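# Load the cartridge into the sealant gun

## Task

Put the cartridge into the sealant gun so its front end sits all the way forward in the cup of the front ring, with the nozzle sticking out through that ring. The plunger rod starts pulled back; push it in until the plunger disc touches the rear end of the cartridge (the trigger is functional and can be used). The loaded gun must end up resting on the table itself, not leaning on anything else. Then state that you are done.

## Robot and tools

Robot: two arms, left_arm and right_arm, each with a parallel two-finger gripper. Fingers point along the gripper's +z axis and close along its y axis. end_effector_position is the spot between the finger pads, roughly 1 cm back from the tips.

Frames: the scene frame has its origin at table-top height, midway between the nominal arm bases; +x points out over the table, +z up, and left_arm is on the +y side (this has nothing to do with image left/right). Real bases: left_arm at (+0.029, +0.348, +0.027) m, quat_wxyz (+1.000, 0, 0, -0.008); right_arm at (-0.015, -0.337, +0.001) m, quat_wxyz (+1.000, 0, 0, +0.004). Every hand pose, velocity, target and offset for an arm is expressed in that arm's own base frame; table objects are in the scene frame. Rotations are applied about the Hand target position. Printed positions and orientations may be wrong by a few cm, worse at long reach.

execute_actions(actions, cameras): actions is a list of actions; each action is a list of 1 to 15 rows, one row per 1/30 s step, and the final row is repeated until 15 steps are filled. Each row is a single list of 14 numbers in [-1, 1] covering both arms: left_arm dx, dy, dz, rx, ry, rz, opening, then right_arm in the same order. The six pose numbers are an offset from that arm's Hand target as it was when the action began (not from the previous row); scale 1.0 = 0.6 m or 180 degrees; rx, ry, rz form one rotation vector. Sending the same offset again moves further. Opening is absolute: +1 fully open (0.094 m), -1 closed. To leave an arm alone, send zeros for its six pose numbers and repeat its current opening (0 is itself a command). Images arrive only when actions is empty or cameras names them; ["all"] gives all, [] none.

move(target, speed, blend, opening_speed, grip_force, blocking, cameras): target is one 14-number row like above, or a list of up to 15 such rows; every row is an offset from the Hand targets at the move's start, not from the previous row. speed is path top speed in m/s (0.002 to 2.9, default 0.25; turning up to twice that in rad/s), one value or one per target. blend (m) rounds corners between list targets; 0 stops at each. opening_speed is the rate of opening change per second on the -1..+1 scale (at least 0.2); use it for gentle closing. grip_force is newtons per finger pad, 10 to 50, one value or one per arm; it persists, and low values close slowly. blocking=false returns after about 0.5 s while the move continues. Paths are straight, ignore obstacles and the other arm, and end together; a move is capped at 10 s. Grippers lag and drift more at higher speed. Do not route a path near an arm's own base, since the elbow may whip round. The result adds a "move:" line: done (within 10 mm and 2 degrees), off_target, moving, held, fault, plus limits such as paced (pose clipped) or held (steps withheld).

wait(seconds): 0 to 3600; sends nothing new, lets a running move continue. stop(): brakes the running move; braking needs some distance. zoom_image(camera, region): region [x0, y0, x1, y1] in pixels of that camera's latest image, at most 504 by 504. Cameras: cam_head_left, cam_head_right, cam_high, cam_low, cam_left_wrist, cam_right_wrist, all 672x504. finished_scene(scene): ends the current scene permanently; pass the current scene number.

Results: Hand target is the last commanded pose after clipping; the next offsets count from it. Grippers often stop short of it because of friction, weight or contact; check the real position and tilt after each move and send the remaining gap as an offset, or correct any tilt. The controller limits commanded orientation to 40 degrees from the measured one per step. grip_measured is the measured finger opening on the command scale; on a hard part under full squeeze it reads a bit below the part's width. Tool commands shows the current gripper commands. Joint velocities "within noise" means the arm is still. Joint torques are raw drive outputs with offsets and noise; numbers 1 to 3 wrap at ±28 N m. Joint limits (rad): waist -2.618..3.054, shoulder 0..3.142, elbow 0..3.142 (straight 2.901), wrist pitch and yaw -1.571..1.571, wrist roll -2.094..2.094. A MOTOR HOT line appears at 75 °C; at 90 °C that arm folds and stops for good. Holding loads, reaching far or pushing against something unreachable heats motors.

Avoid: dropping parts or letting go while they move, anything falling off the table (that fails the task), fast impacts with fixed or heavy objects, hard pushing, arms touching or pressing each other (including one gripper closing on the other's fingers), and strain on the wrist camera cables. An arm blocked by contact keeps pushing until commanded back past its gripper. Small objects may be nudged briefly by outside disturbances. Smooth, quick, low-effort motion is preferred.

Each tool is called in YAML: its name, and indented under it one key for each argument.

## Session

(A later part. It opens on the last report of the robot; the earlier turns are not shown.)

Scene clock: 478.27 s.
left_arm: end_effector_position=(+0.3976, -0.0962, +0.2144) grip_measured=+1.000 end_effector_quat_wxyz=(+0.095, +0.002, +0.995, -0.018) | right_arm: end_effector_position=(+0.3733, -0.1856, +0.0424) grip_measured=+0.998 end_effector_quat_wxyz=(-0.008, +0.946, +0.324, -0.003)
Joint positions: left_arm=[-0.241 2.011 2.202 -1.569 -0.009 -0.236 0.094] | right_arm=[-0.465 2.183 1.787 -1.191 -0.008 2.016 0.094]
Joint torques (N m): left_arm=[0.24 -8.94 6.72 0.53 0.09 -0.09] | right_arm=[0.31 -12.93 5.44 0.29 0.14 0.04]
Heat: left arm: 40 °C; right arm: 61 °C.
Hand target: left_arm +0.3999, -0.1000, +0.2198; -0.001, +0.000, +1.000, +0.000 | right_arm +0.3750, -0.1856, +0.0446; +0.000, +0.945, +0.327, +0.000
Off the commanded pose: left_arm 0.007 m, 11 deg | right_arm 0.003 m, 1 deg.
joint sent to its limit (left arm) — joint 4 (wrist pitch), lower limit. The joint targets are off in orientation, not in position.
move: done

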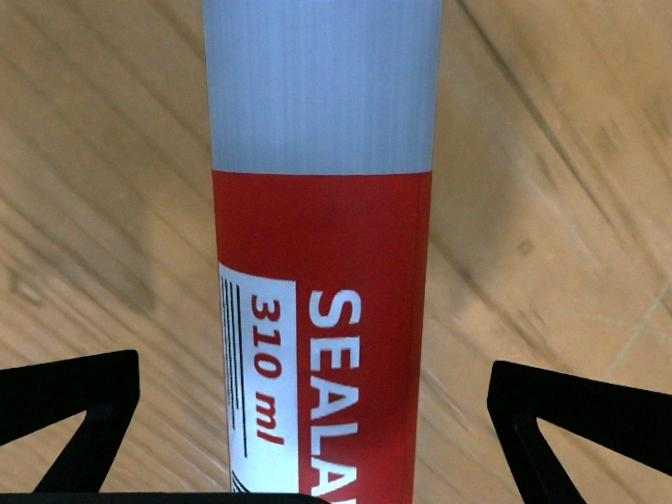

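move:
  target:
    - [0, 0, 0, 0, 0, 0, 1, 0.0, 0, -0.012, 0, 0, 0, 1]
    - [0, 0, 0, 0, 0, 0, 1, 0.0, 0, -0.012, 0, 0, 0, 0]
  speed: 0.1
  grip_force: 50
  cameras: ["cam_right_wrist"]

Scene clock: 484.93 s.
left_arm: end_effector_position=(+0.3976, -0.0962, +0.2144) grip_measured=+1.000 end_effector_quat_wxyz=(+0.095, +0.002, +0.995, -0.018) | right_arm: end_effector_position=(+0.3736, -0.1857, +0.0373) grip_measured=+0.011 end_effector_quat_wxyz=(-0.007, +0.946, +0.325, -0.001)
Joint positions: left_arm=[-0.241 2.011 2.202 -1.569 -0.009 -0.236 0.094] | right_arm=[-0.465 2.183 1.767 -1.166 -0.008 2.016 0.048]
Joint torques (N m): left_arm=[0.25 -8.96 6.8 0.58 0.09 -0.1] | right_arm=[0.32 -12.53 5.35 0.3 0.14 0.04]
Heat: left arm: 40 °C; right arm: 61 °C.
Hand target: left_arm +0.3999, -0.1000, +0.2198; -0.001, +0.000, +1.000, +0.000 | right_arm +0.3750, -0.1856, +0.0374; +0.000, +0.945, +0.327, +0.000
Off the commanded pose: left_arm 0.007 m, 11 deg | right_arm 0.001 m, 1 deg.
joint sent to its limit (left arm) — joint 4 (wrist pitch), lower limit. The joint targets are off in orientation, not in position.
move: done

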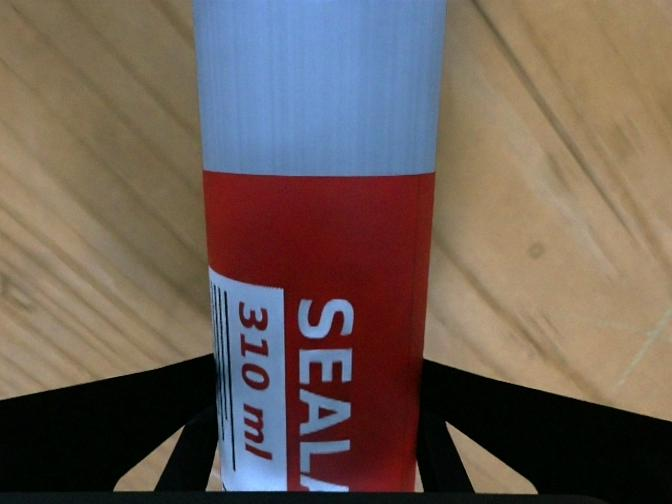

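move:
  target:
    - [0, 0, 0, 0, 0, 0, 1, 0, 0, 0.1667, 0, 0, 0, 0]
    - [0, 0, 0, 0, 0, 0, 1, 0.0083, 0.226, 0.2, 0, 0, 0.5556, 0]
    - [0, 0, 0, 0, 0, 0, 1, -0.1083, 0.6093, 0.2, 0, 0, -0.8406, 0]
  speed: [0.12, 0.25, 0.25]
  blend: 0.03
  cameras: ["all"]

Scene clock: 557.03 s.
left_arm: end_effector_position=(+0.3976, -0.0962, +0.2144) grip_measured=+1.000 end_effector_quat_wxyz=(+0.095, +0.002, +0.995, -0.018) | right_arm: end_effector_position=(+0.3055, +0.1762, +0.1387) grip_measured=+0.008 end_effector_quat_wxyz=(-0.027, -0.544, +0.839, +0.000)
Joint positions: left_arm=[-0.241 2.011 2.202 -1.569 -0.009 -0.236 0.094] | right_arm=[0.525 1.94 1.805 -1.49 0.003 -0.627 0.047]
Joint torques (N m): left_arm=[0.18 -8.87 6.84 0.52 0.07 -0.12] | right_arm=[0.1 -12.21 9.69 0 -0.02 -0.12]
Heat: left arm: 40 °C; right arm: 61 °C.
Hand target: left_arm +0.3999, -0.1000, +0.2198; -0.001, +0.000, +1.000, +0.000 | right_arm +0.3100, +0.1799, +0.1573; +0.000, -0.551, +0.835, -0.001
Off the commanded pose: left_arm 0.007 m, 11 deg | right_arm 0.020 m, 3 deg.
joint sent to its limit (left arm) — joint 4 (wrist pitch), lower limit. The joint targets are off in orientation, not in position.
move: off_target (right_arm)

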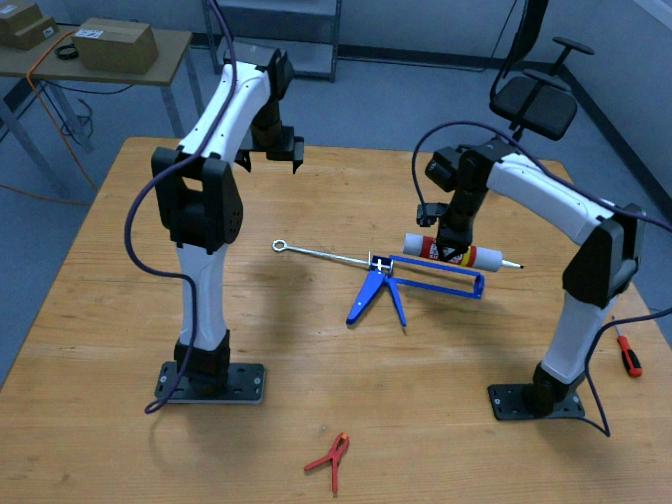

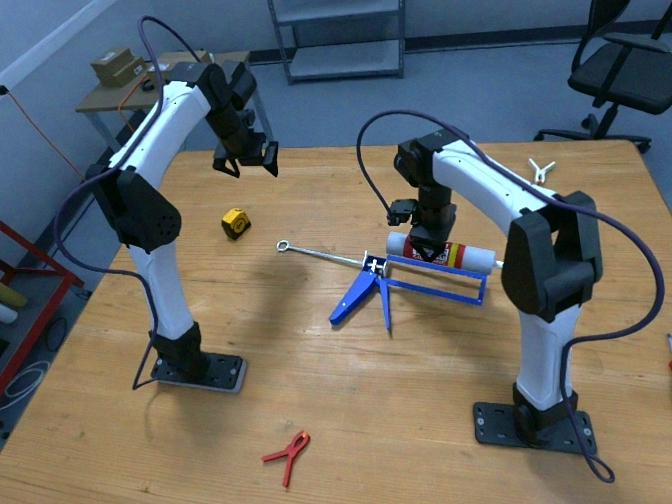

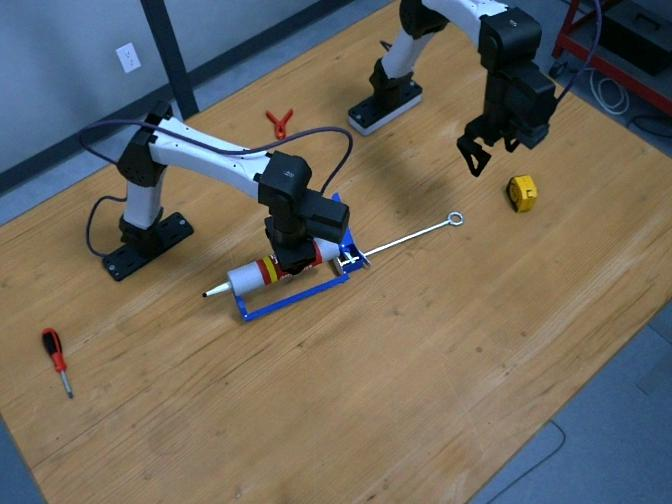

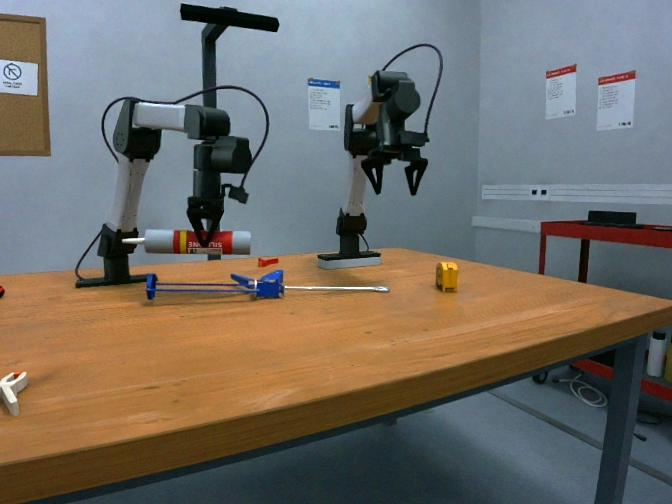

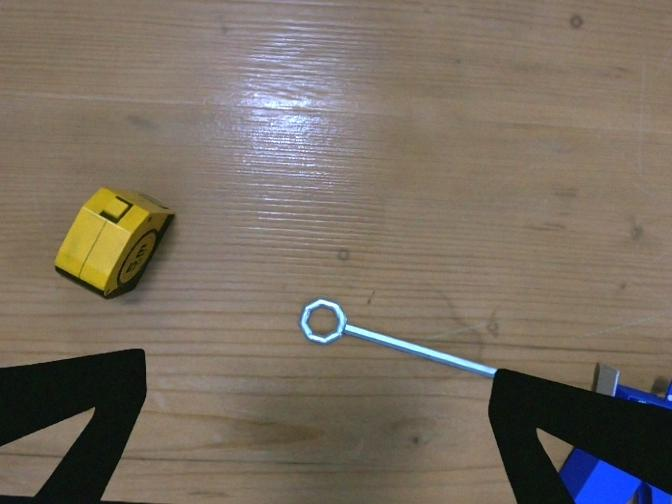

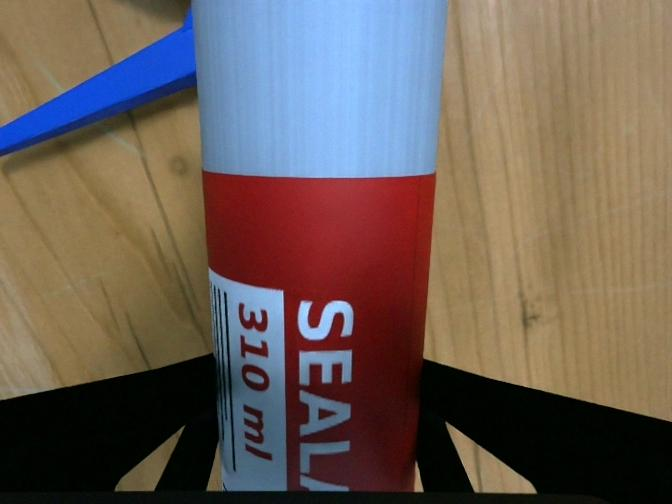

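move:
  target: [-0.58, -0.567, -0.137, -0.1435, -0.3516, -0.2175, 1, 0, 0, 0, 0, 0, 0, 0]
  speed: 0.25
  cameras: ["cam_head_left", "cam_high", "cam_left_wrist"]

Scene clock: 605.30 s.
left_arm: end_effector_position=(+0.0488, -0.4336, +0.1292) grip_measured=+1.000 end_effector_quat_wxyz=(+0.496, +0.330, +0.778, -0.201) | right_arm: end_effector_position=(+0.3055, +0.1762, +0.1387) grip_measured=+0.008 end_effector_quat_wxyz=(-0.027, -0.544, +0.838, +0.000)
Joint positions: left_arm=[-1.762 1.693 0.937 0.055 -0.845 -0.547 0.094] | right_arm=[0.525 1.94 1.805 -1.49 0.003 -0.627 0.047]
Joint torques (N m): left_arm=[0.92 -6.05 6.69 1.8 -0.63 0.07] | right_arm=[0.09 -12.19 9.7 0.01 -0.02 -0.08]
Heat: left arm: 40 °C; right arm: 55 °C.
Hand target: left_arm +0.0519, -0.4403, +0.1376; +0.509, +0.315, +0.773, -0.208 | right_arm +0.3100, +0.1799, +0.1573; +0.000, -0.551, +0.835, -0.001
Off the commanded pose: left_arm 0.011 m, 2 deg | right_arm 0.019 m, 3 deg.
move: off_target (left_arm)

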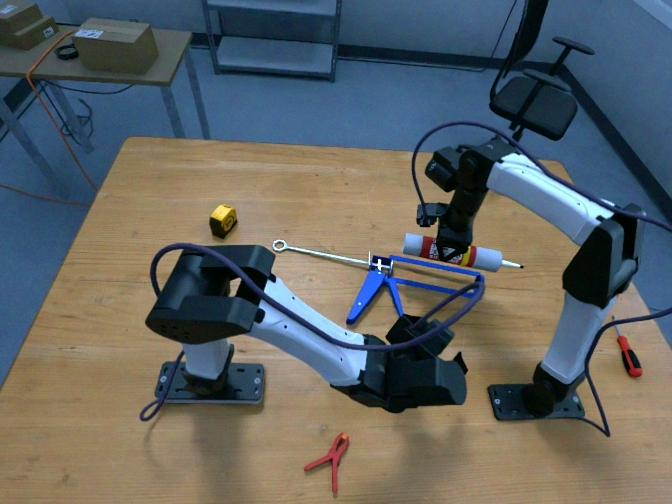

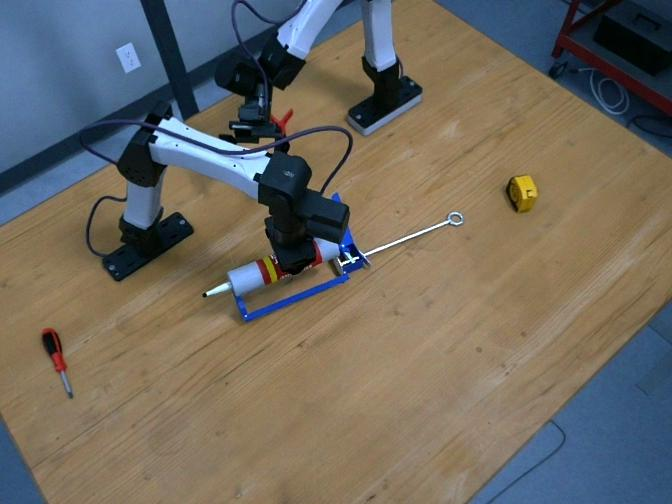

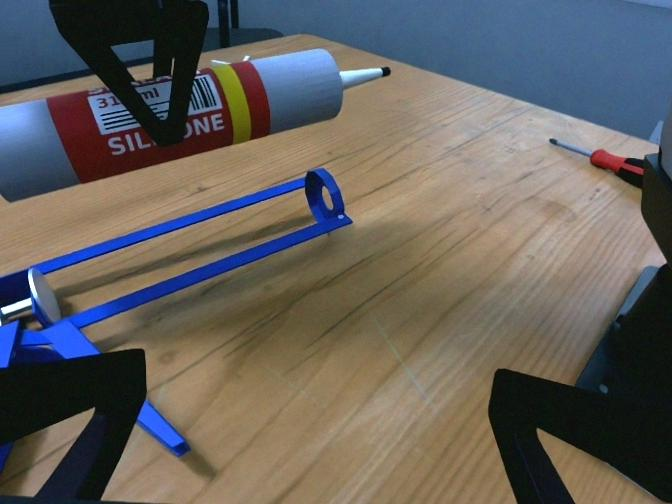

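zoom_image:
  camera: "cam_left_wrist"
  region: [0, 30, 420, 345]

zoom_image:
  camera: "cam_left_wrist"
  region: [260, 140, 380, 250]

Scaled by 1.200 from the camera's image (finer frame: 960x720).

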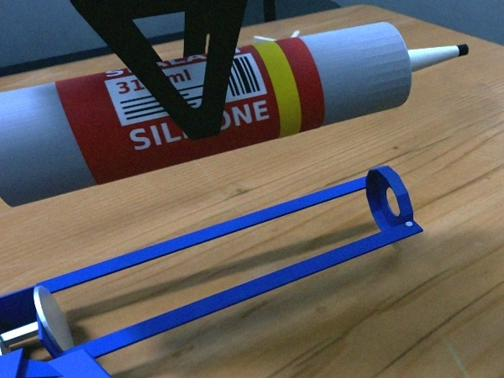

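Scaled by 4.200 from the camera's image (finer frame: 960x720).

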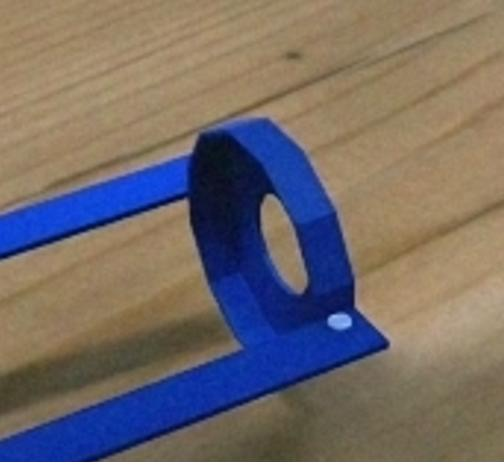

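zoom_image:
  camera: "cam_high"
  region: [190, 200, 390, 340]

zoom_image:
  camera: "cam_head_left"
  region: [360, 200, 540, 330]

Scaled by 2.520 from the camera's image (finer frame: 960x720).

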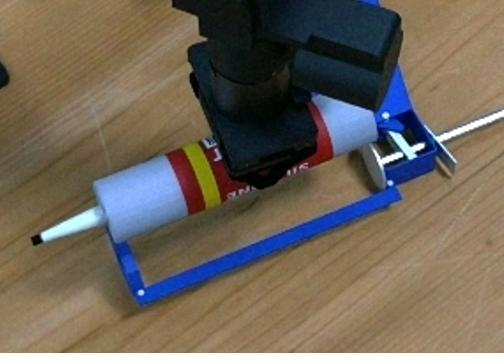

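Scaled by 2.800 from the camera's image (finer frame: 960x720).

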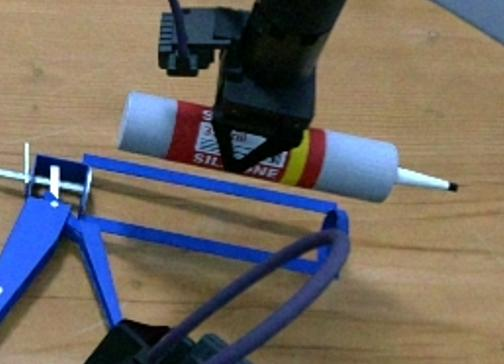

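move:
  target: [0, 0, 0, 0, 0, 0, 1, 0.065, 0.160, -0.015, 0.092, -0.0393, 0, 0]
  speed: 0.12
  cameras: ["all"]

Scene clock: 758.87 s.
left_arm: end_effector_position=(+0.0487, -0.4339, +0.1295) grip_measured=+1.000 end_effector_quat_wxyz=(+0.496, +0.330, +0.778, -0.202) | right_arm: end_effector_position=(+0.3384, +0.2611, +0.1381) grip_measured=+0.008 end_effector_quat_wxyz=(+0.102, -0.546, +0.828, +0.074)
Joint positions: left_arm=[-1.762 1.693 0.937 0.057 -0.845 -0.546 0.094] | right_arm=[0.599 1.978 1.829 -1.214 -0.144 -0.553 0.047]
Joint torques (N m): left_arm=[0.98 -6.11 6.68 1.79 -0.66 0.03] | right_arm=[0.42 -9.84 10.35 0.97 -0.3 0.15]
Heat: left arm: 39 °C; right arm: 56 °C.
Hand target: left_arm +0.0519, -0.4403, +0.1376; +0.509, +0.315, +0.773, -0.208 | right_arm +0.3490, +0.2760, +0.1483; +0.131, -0.544, +0.824, +0.086
Off the commanded pose: left_arm 0.011 m, 2 deg | right_arm 0.021 m, 4 deg.
move: off_target (right_arm)

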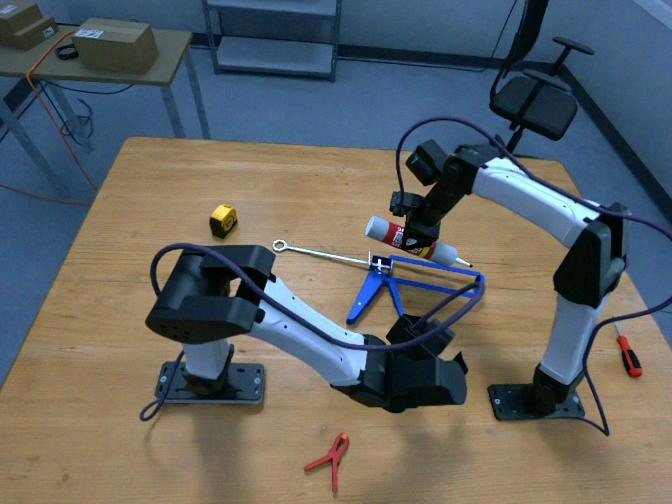

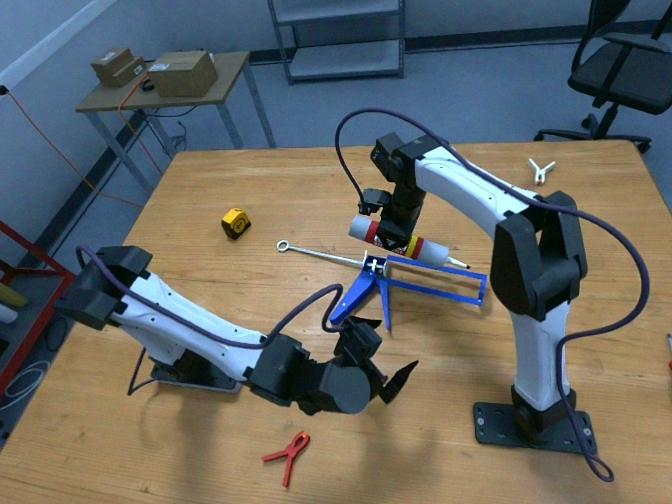

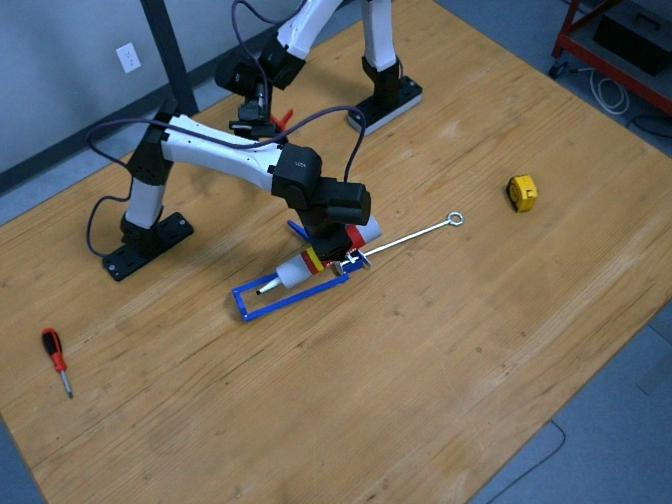

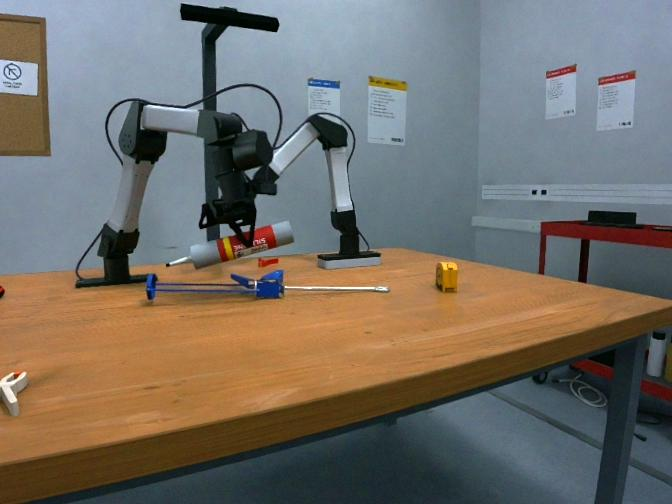

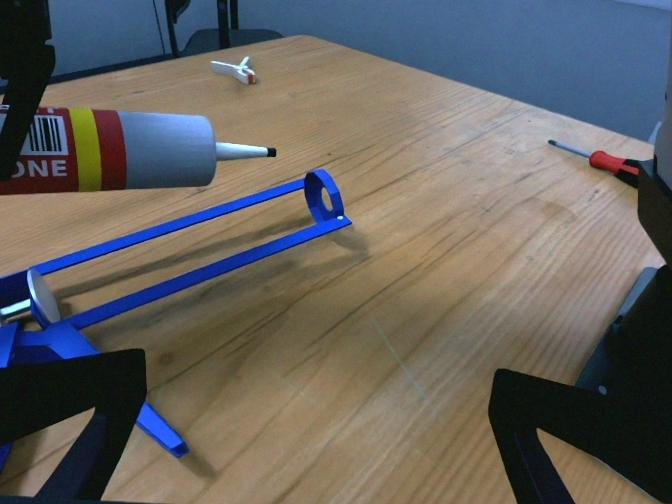

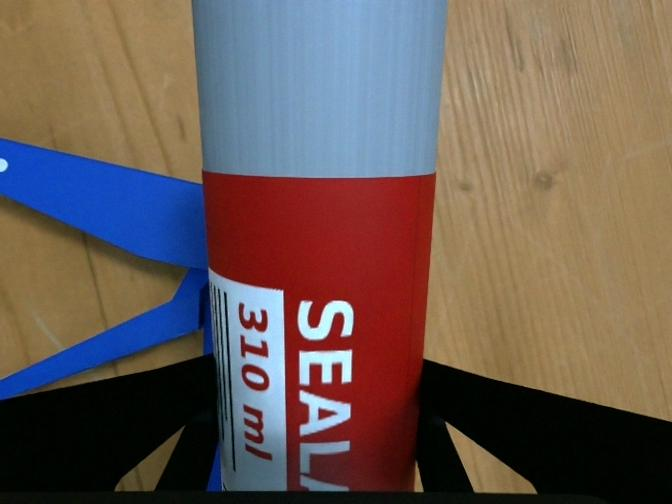

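zoom_image:
  camera: "cam_high"
  region: [215, 200, 415, 340]

zoom_image:
  camera: "cam_head_left"
  region: [350, 200, 510, 320]

zoom_image:
  camera: "cam_head_right"
  region: [340, 200, 500, 320]

Scaled by 2.520 from the camera's image (finer frame: 960x720).

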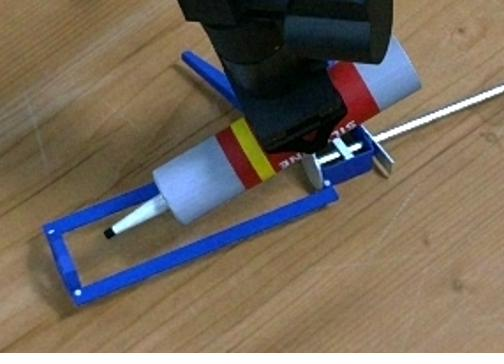

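Scaled by 3.150 from the camera's image (finer frame: 960x720).

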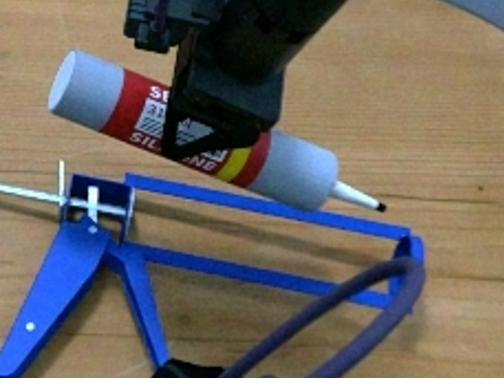

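Scaled by 3.150 from the camera's image (finer frame: 960x720).

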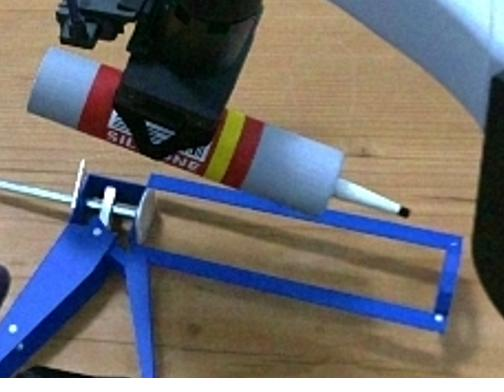

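move:
  target: [0, 0, 0, 0, 0, 0, 1, 0, 0, -0.05, 0, 0, 0, 0]
  speed: 0.1
  cameras: ["cam_head_left", "cam_head_right", "cam_high", "cam_left_wrist", "cam_right_wrist"]

zoom_image:
  camera: "cam_left_wrist"
  region: [140, 80, 400, 275]

zoom_image:
  camera: "cam_high"
  region: [215, 220, 355, 325]

zoom_image:
  camera: "cam_head_right"
  region: [360, 220, 500, 325]

Scene clock: 808.50 s.
left_arm: end_effector_position=(+0.0487, -0.4340, +0.1296) grip_measured=+1.000 end_effector_quat_wxyz=(+0.496, +0.330, +0.778, -0.202) | right_arm: end_effector_position=(+0.3456, +0.2661, +0.1184) grip_measured=+0.008 end_effector_quat_wxyz=(+0.118, -0.546, +0.826, +0.075)
Joint positions: left_arm=[-1.762 1.693 0.937 0.058 -0.845 -0.546 0.094] | right_arm=[0.599 1.978 1.744 -1.096 -0.145 -0.552 0.047]
Joint torques (N m): left_arm=[0.81 -5.93 6.78 1.78 -0.65 0.07] | right_arm=[0.43 -10.22 6.94 1.08 -0.28 0.16]
Heat: left arm: 40 °C; right arm: 55 °C.
Hand target: left_arm +0.0519, -0.4403, +0.1376; +0.509, +0.315, +0.773, -0.208 | right_arm +0.3489, +0.2760, +0.1184; +0.131, -0.544, +0.824, +0.086
Off the commanded pose: left_arm 0.011 m, 2 deg | right_arm 0.010 m, 2 deg.
move: done

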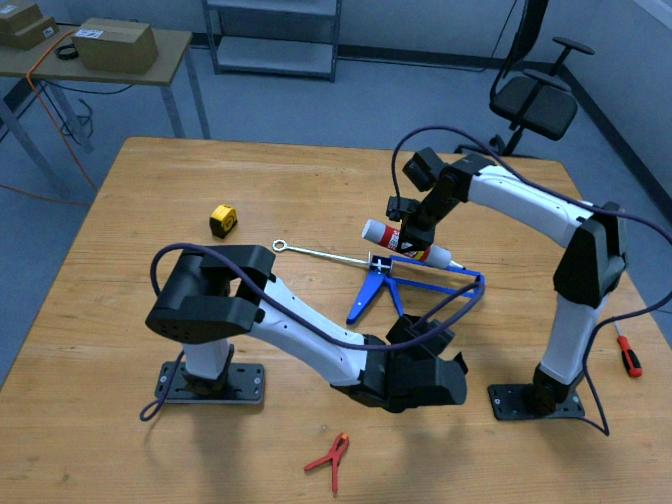

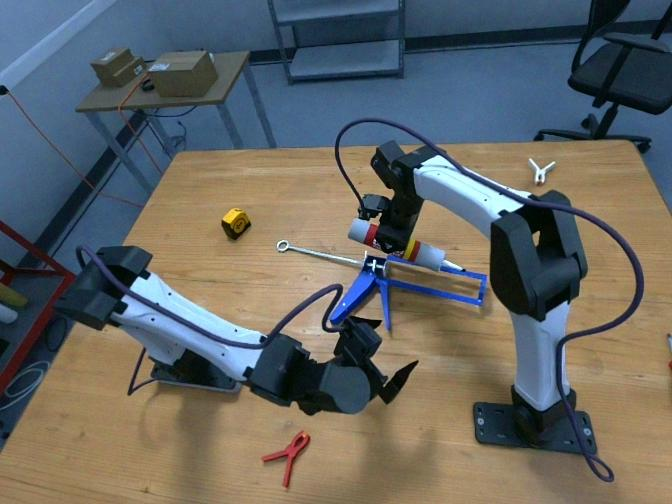

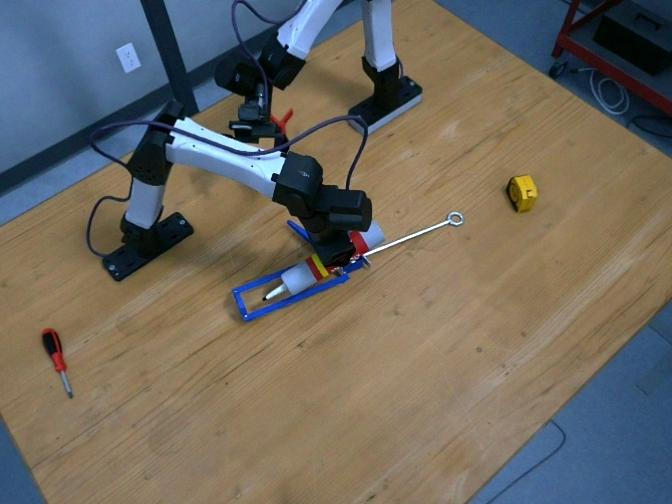

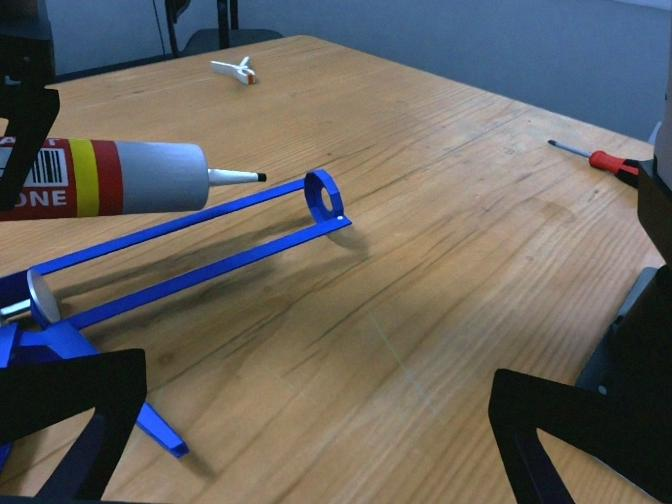

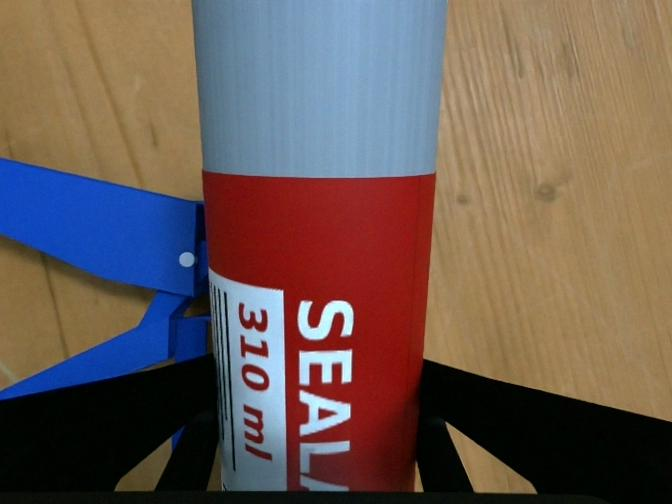

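Scaled by 1.938 from the camera's image (finer frame: 960x720).

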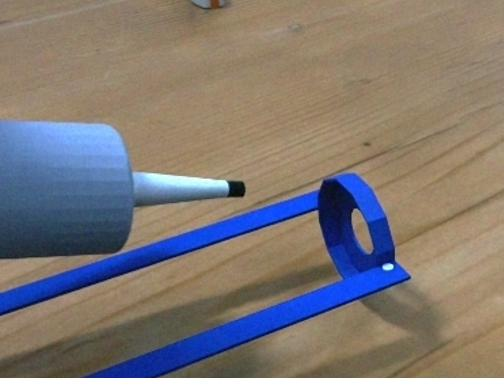

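Scaled by 3.600 from the camera's image (finer frame: 960x720).

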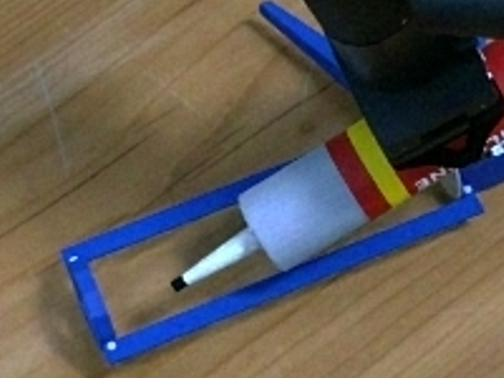

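Scaled by 3.600 from the camera's image (finer frame: 960x720).

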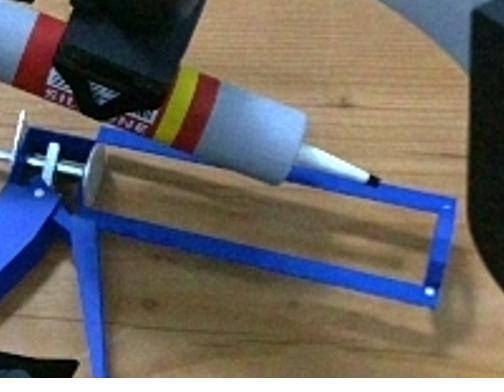

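move:
  target: [0, 0, 0, 0, 0, 0, 1, -0.0467, 0.0117, 0, 0, 0, 0, 0]
  speed: 0.1
  cameras: ["cam_head_left", "cam_head_right", "cam_high", "cam_left_wrist", "cam_right_wrist"]

zoom_image:
  camera: "cam_left_wrist"
  region: [140, 80, 400, 275]

zoom_image:
  camera: "cam_high"
  region: [215, 220, 355, 325]

zoom_image:
  camera: "cam_head_right"
  region: [360, 220, 500, 325]

Scene clock: 867.03 s.
left_arm: end_effector_position=(+0.0487, -0.4340, +0.1296) grip_measured=+1.000 end_effector_quat_wxyz=(+0.496, +0.330, +0.778, -0.202) | right_arm: end_effector_position=(+0.3152, +0.2772, +0.0877) grip_measured=+0.008 end_effector_quat_wxyz=(+0.082, -0.549, +0.828, +0.079)
Joint positions: left_arm=[-1.762 1.693 0.937 0.058 -0.845 -0.546 0.094] | right_arm=[0.661 1.978 1.635 -1.049 -0.145 -0.497 0.047]
Joint torques (N m): left_arm=[0.73 -6.01 6.79 1.79 -0.69 0.03] | right_arm=[-0.05 -16.99 6.61 0.88 -0.14 0.16]
Heat: left arm: 40 °C; right arm: 56 °C.
Hand target: left_arm +0.0519, -0.4403, +0.1376; +0.509, +0.315, +0.773, -0.208 | right_arm +0.3210, +0.2830, +0.1183; +0.131, -0.544, +0.824, +0.086
Off the commanded pose: left_arm 0.011 m, 2 deg | right_arm 0.032 m, 6 deg.
move: off_target (right_arm)

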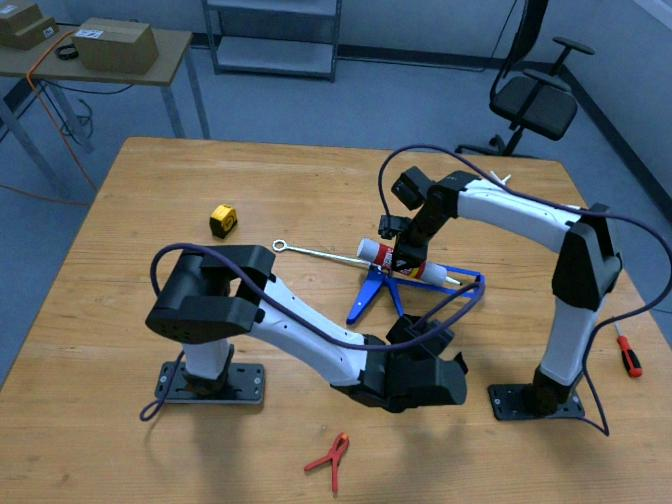

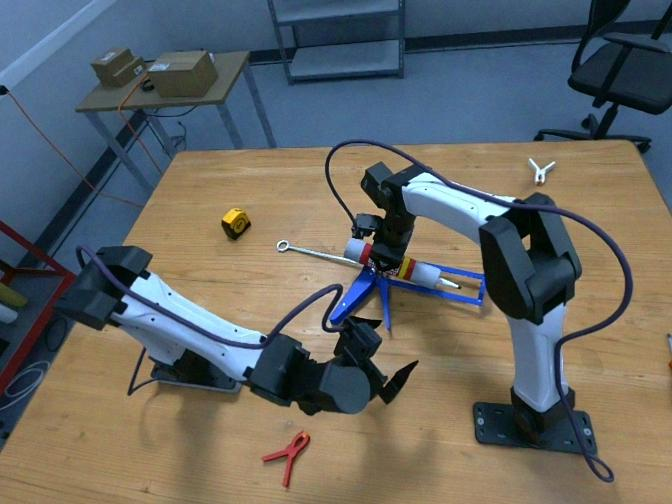

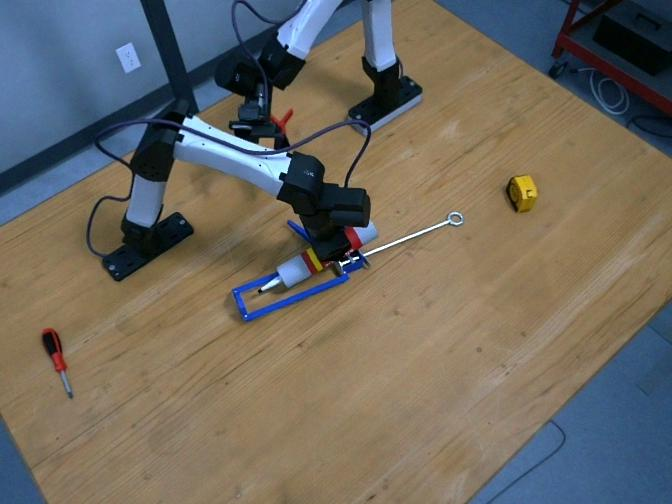

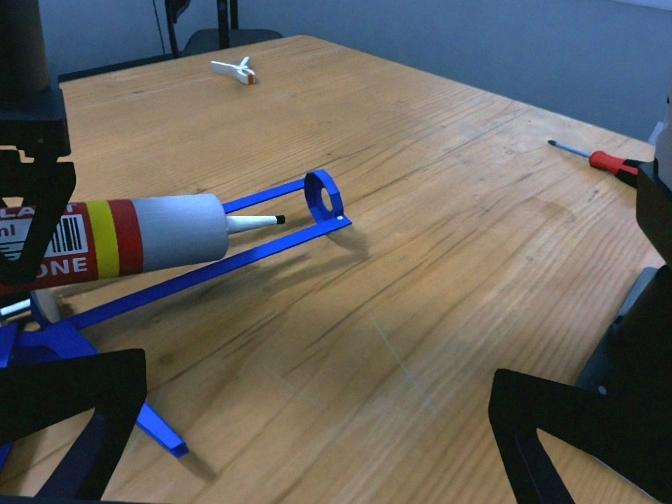

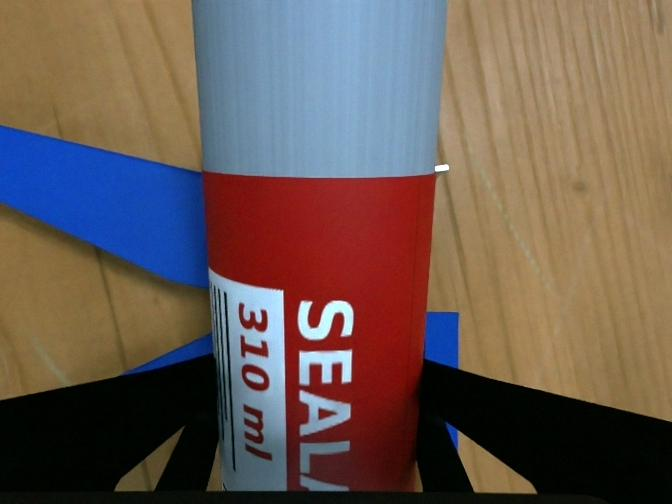

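Scaled by 1.938 from the camera's image (finer frame: 960x720).

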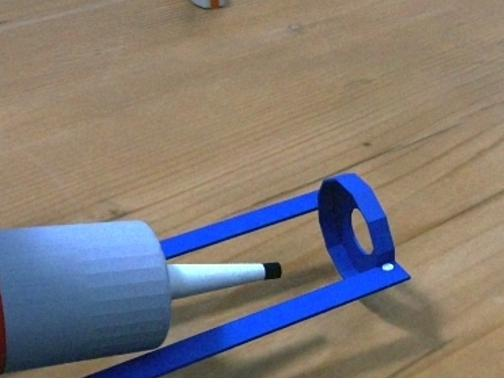

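Scaled by 3.600 from the camera's image (finer frame: 960x720).

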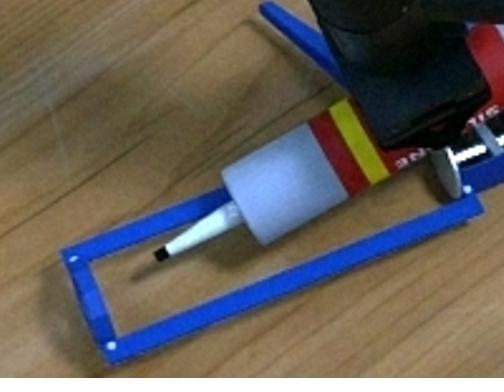

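Scaled by 3.600 from the camera's image (finer frame: 960x720).

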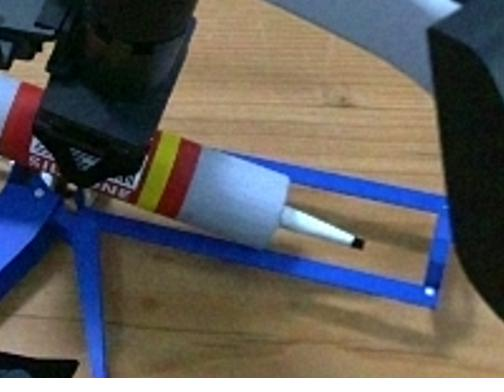

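move:
  target: [0, 0, 0, 0, 0, 0, 1, 0.0193, -0.005, 0.02, 0, 0, 0, 0]
  speed: 0.05
  cameras: ["cam_head_left", "cam_head_right", "cam_high", "cam_left_wrist", "cam_right_wrist"]

zoom_image:
  camera: "cam_left_wrist"
  region: [140, 80, 400, 275]

zoom_image:
  camera: "cam_high"
  region: [215, 220, 355, 325]

zoom_image:
  camera: "cam_head_right"
  region: [360, 220, 500, 325]

Scene clock: 910.50 s.
left_arm: end_effector_position=(+0.0487, -0.4340, +0.1296) grip_measured=+1.000 end_effector_quat_wxyz=(+0.496, +0.330, +0.778, -0.202) | right_arm: end_effector_position=(+0.3224, +0.2730, +0.0983) grip_measured=+0.008 end_effector_quat_wxyz=(+0.087, -0.542, +0.832, +0.079)
Joint positions: left_arm=[-1.762 1.693 0.937 0.058 -0.845 -0.546 0.094] | right_arm=[0.643 1.978 1.676 -1.083 -0.145 -0.497 0.047]
Joint torques (N m): left_arm=[0.94 -6.04 6.64 1.79 -0.65 0.05] | right_arm=[-0.49 -14.58 10.48 0.65 -0.19 -0.06]
Heat: left arm: 40 °C; right arm: 73 °C.
Hand target: left_arm +0.0519, -0.4403, +0.1376; +0.509, +0.315, +0.773, -0.208 | right_arm +0.3326, +0.2800, +0.1304; +0.131, -0.544, +0.824, +0.086
Off the commanded pose: left_arm 0.011 m, 2 deg | right_arm 0.034 m, 5 deg.
move: off_target (right_arm)

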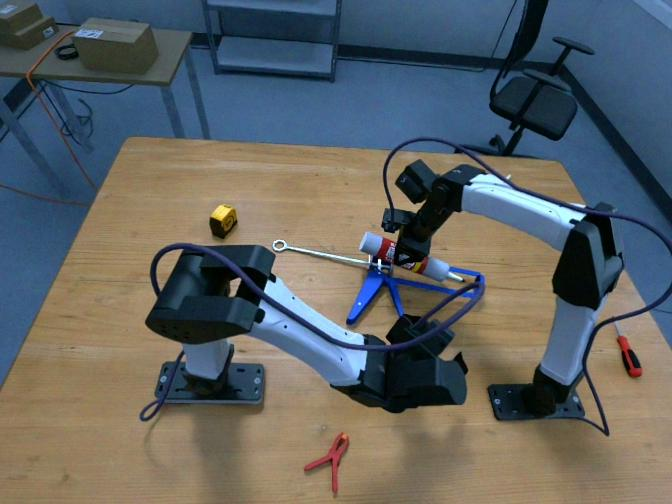

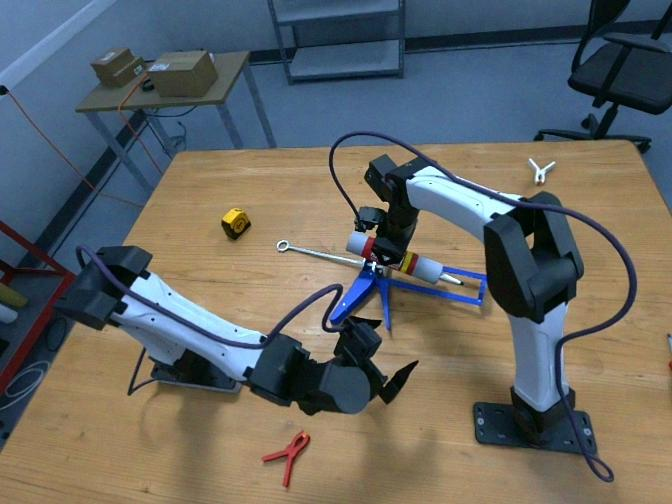

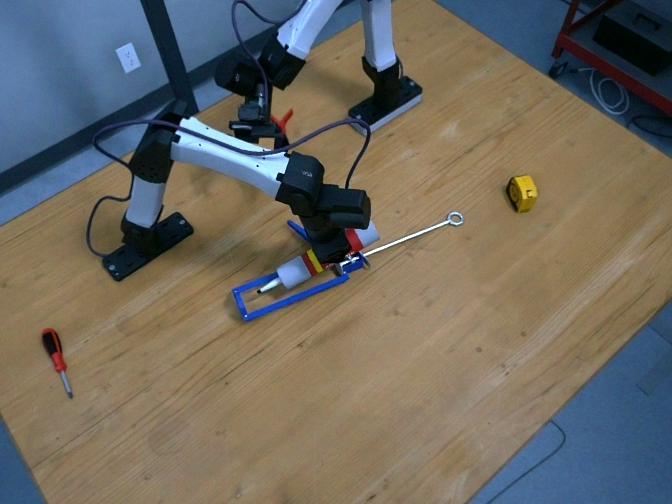

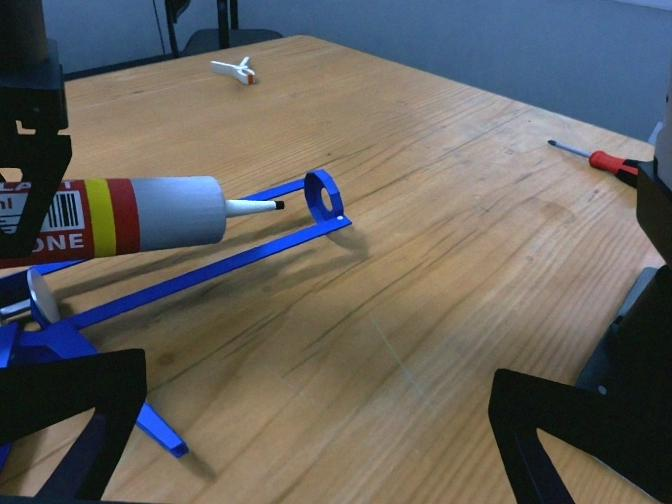

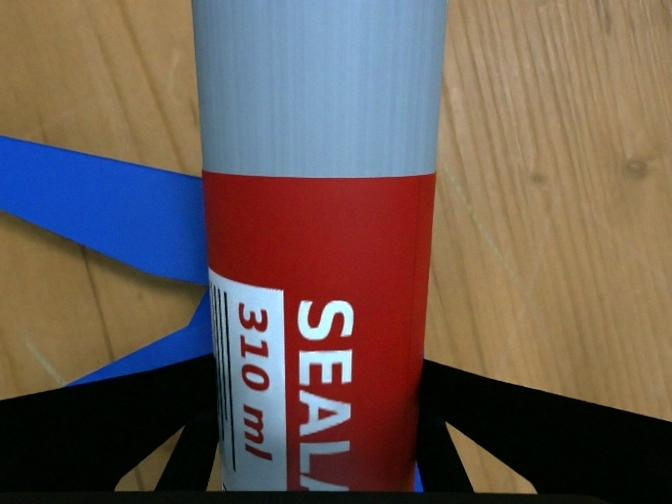

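Scaled by 1.938 from the camera's image (finer frame: 960x720).

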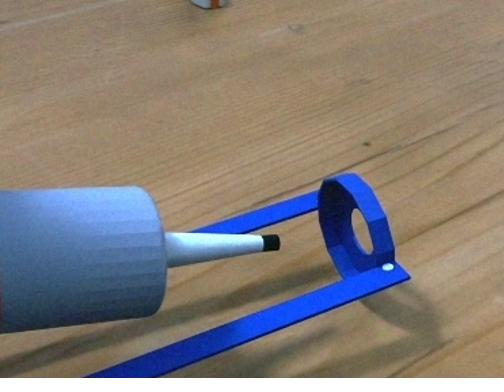

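Scaled by 3.600 from the camera's image (finer frame: 960x720).

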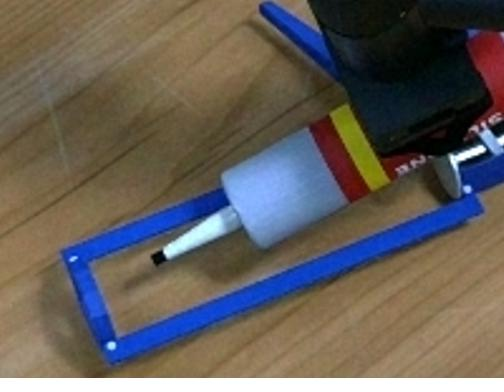

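Scaled by 3.600 from the camera's image (finer frame: 960x720).

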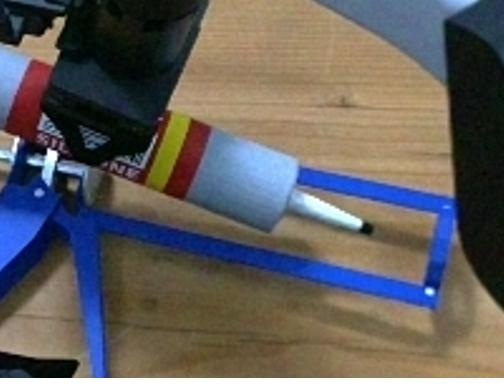

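move:
  target: [0, 0, 0, 0, 0, 0, 1, -0.1, 0.0, 0.1, -0.092, 0.0393, 0, 0]
  speed: 0.2

Scene clock: 920.07 s.
left_arm: end_effector_position=(+0.0487, -0.4340, +0.1296) grip_measured=+1.000 end_effector_quat_wxyz=(+0.496, +0.330, +0.778, -0.202) | right_arm: end_effector_position=(+0.2701, +0.2782, +0.1806) grip_measured=+0.008 end_effector_quat_wxyz=(+0.031, -0.555, +0.831, +0.011)
Joint positions: left_arm=[-1.762 1.693 0.937 0.058 -0.845 -0.546 0.094] | right_arm=[0.796 2.004 2.065 -1.567 -0.009 -0.381 0.047]
Joint torques (N m): left_arm=[0.85 -6.04 6.87 1.79 -0.63 0.02] | right_arm=[0.16 -10.84 8.99 0.26 0.1 0.16]
Heat: left arm: 40 °C; right arm: 72 °C.
Hand target: left_arm +0.0519, -0.4403, +0.1376; +0.509, +0.315, +0.773, -0.208 | right_arm +0.2726, +0.2800, +0.1903; +0.000, -0.551, +0.835, +0.000
Off the commanded pose: left_arm 0.011 m, 2 deg | right_arm 0.010 m, 4 deg.
joint sent to its limit (right arm) — joint 4 (wrist pitch), lower limit. The joint targets are off in orientation, not in position.
move: off_target (right_arm)

move:
  target: [0, 0, 0, 0, 0, 0, 1, -0.12, -0.12, 0.05, 0, 0, 0, 0]
  speed: 0.2

wait:
  seconds: 5

Scene clock: 924.53 s.
left_arm: end_effector_position=(+0.0487, -0.4340, +0.1296) grip_measured=+1.000 end_effector_quat_wxyz=(+0.496, +0.330, +0.778, -0.202) | right_arm: end_effector_position=(+0.2033, +0.2098, +0.2097) grip_measured=+0.008 end_effector_quat_wxyz=(+0.035, -0.553, +0.833, +0.012)
Joint positions: left_arm=[-1.762 1.693 0.937 0.058 -0.845 -0.546 0.094] | right_arm=[0.796 1.627 1.71 -1.58 -0.008 -0.375 0.047]
Joint torques (N m): left_arm=[0.84 -6.01 6.76 1.79 -0.64 0.04] | right_arm=[0.53 -10.25 6.17 0.42 0.11 0.15]
Heat: left arm: 40 °C; right arm: 70 °C.
Hand target: left_arm +0.0519, -0.4403, +0.1376; +0.509, +0.315, +0.773, -0.208 | right_arm +0.2006, +0.2080, +0.2204; +0.000, -0.551, +0.835, +0.000
Off the commanded pose: left_arm 0.011 m, 2 deg | right_arm 0.011 m, 4 deg.
joint read past its limit (right arm) — joint 4 (wrist pitch), lower limit.
joint sent to its limit (right arm) — joint 4 (wrist pitch), lower limit. The joint targets are off in orientation, not in position.
move: off_target (right_arm)

Scene clock: 929.53 s.
left_arm: end_effector_position=(+0.0487, -0.4340, +0.1296) grip_measured=+1.000 end_effector_quat_wxyz=(+0.496, +0.330, +0.778, -0.202) | right_arm: end_effector_position=(+0.2033, +0.2098, +0.2097) grip_measured=+0.008 end_effector_quat_wxyz=(+0.035, -0.553, +0.833, +0.012)
Joint positions: left_arm=[-1.762 1.693 0.937 0.058 -0.845 -0.546 0.094] | right_arm=[0.796 1.627 1.71 -1.58 -0.008 -0.375 0.047]
Joint torques (N m): left_arm=[0.85 -6.02 6.74 1.81 -0.63 0.04] | right_arm=[0.51 -10.25 6.15 0.42 0.08 0.15]
Heat: left arm: 40 °C; right arm: 68 °C.
Hand target: left_arm +0.0519, -0.4403, +0.1376; +0.509, +0.315, +0.773, -0.208 | right_arm +0.2006, +0.2080, +0.2204; +0.000, -0.551, +0.835, +0.000
Tool commands: left_gripper/opening=+1.0 right_gripper/opening=+0.0
Off the commanded pose: left_arm 0.011 m, 2 deg | right_arm 0.011 m, 4 deg.
joint read past its limit (right arm) — joint 4 (wrist pitch), lower limit.
wait: 5.00 s; at rest by 0.17 s


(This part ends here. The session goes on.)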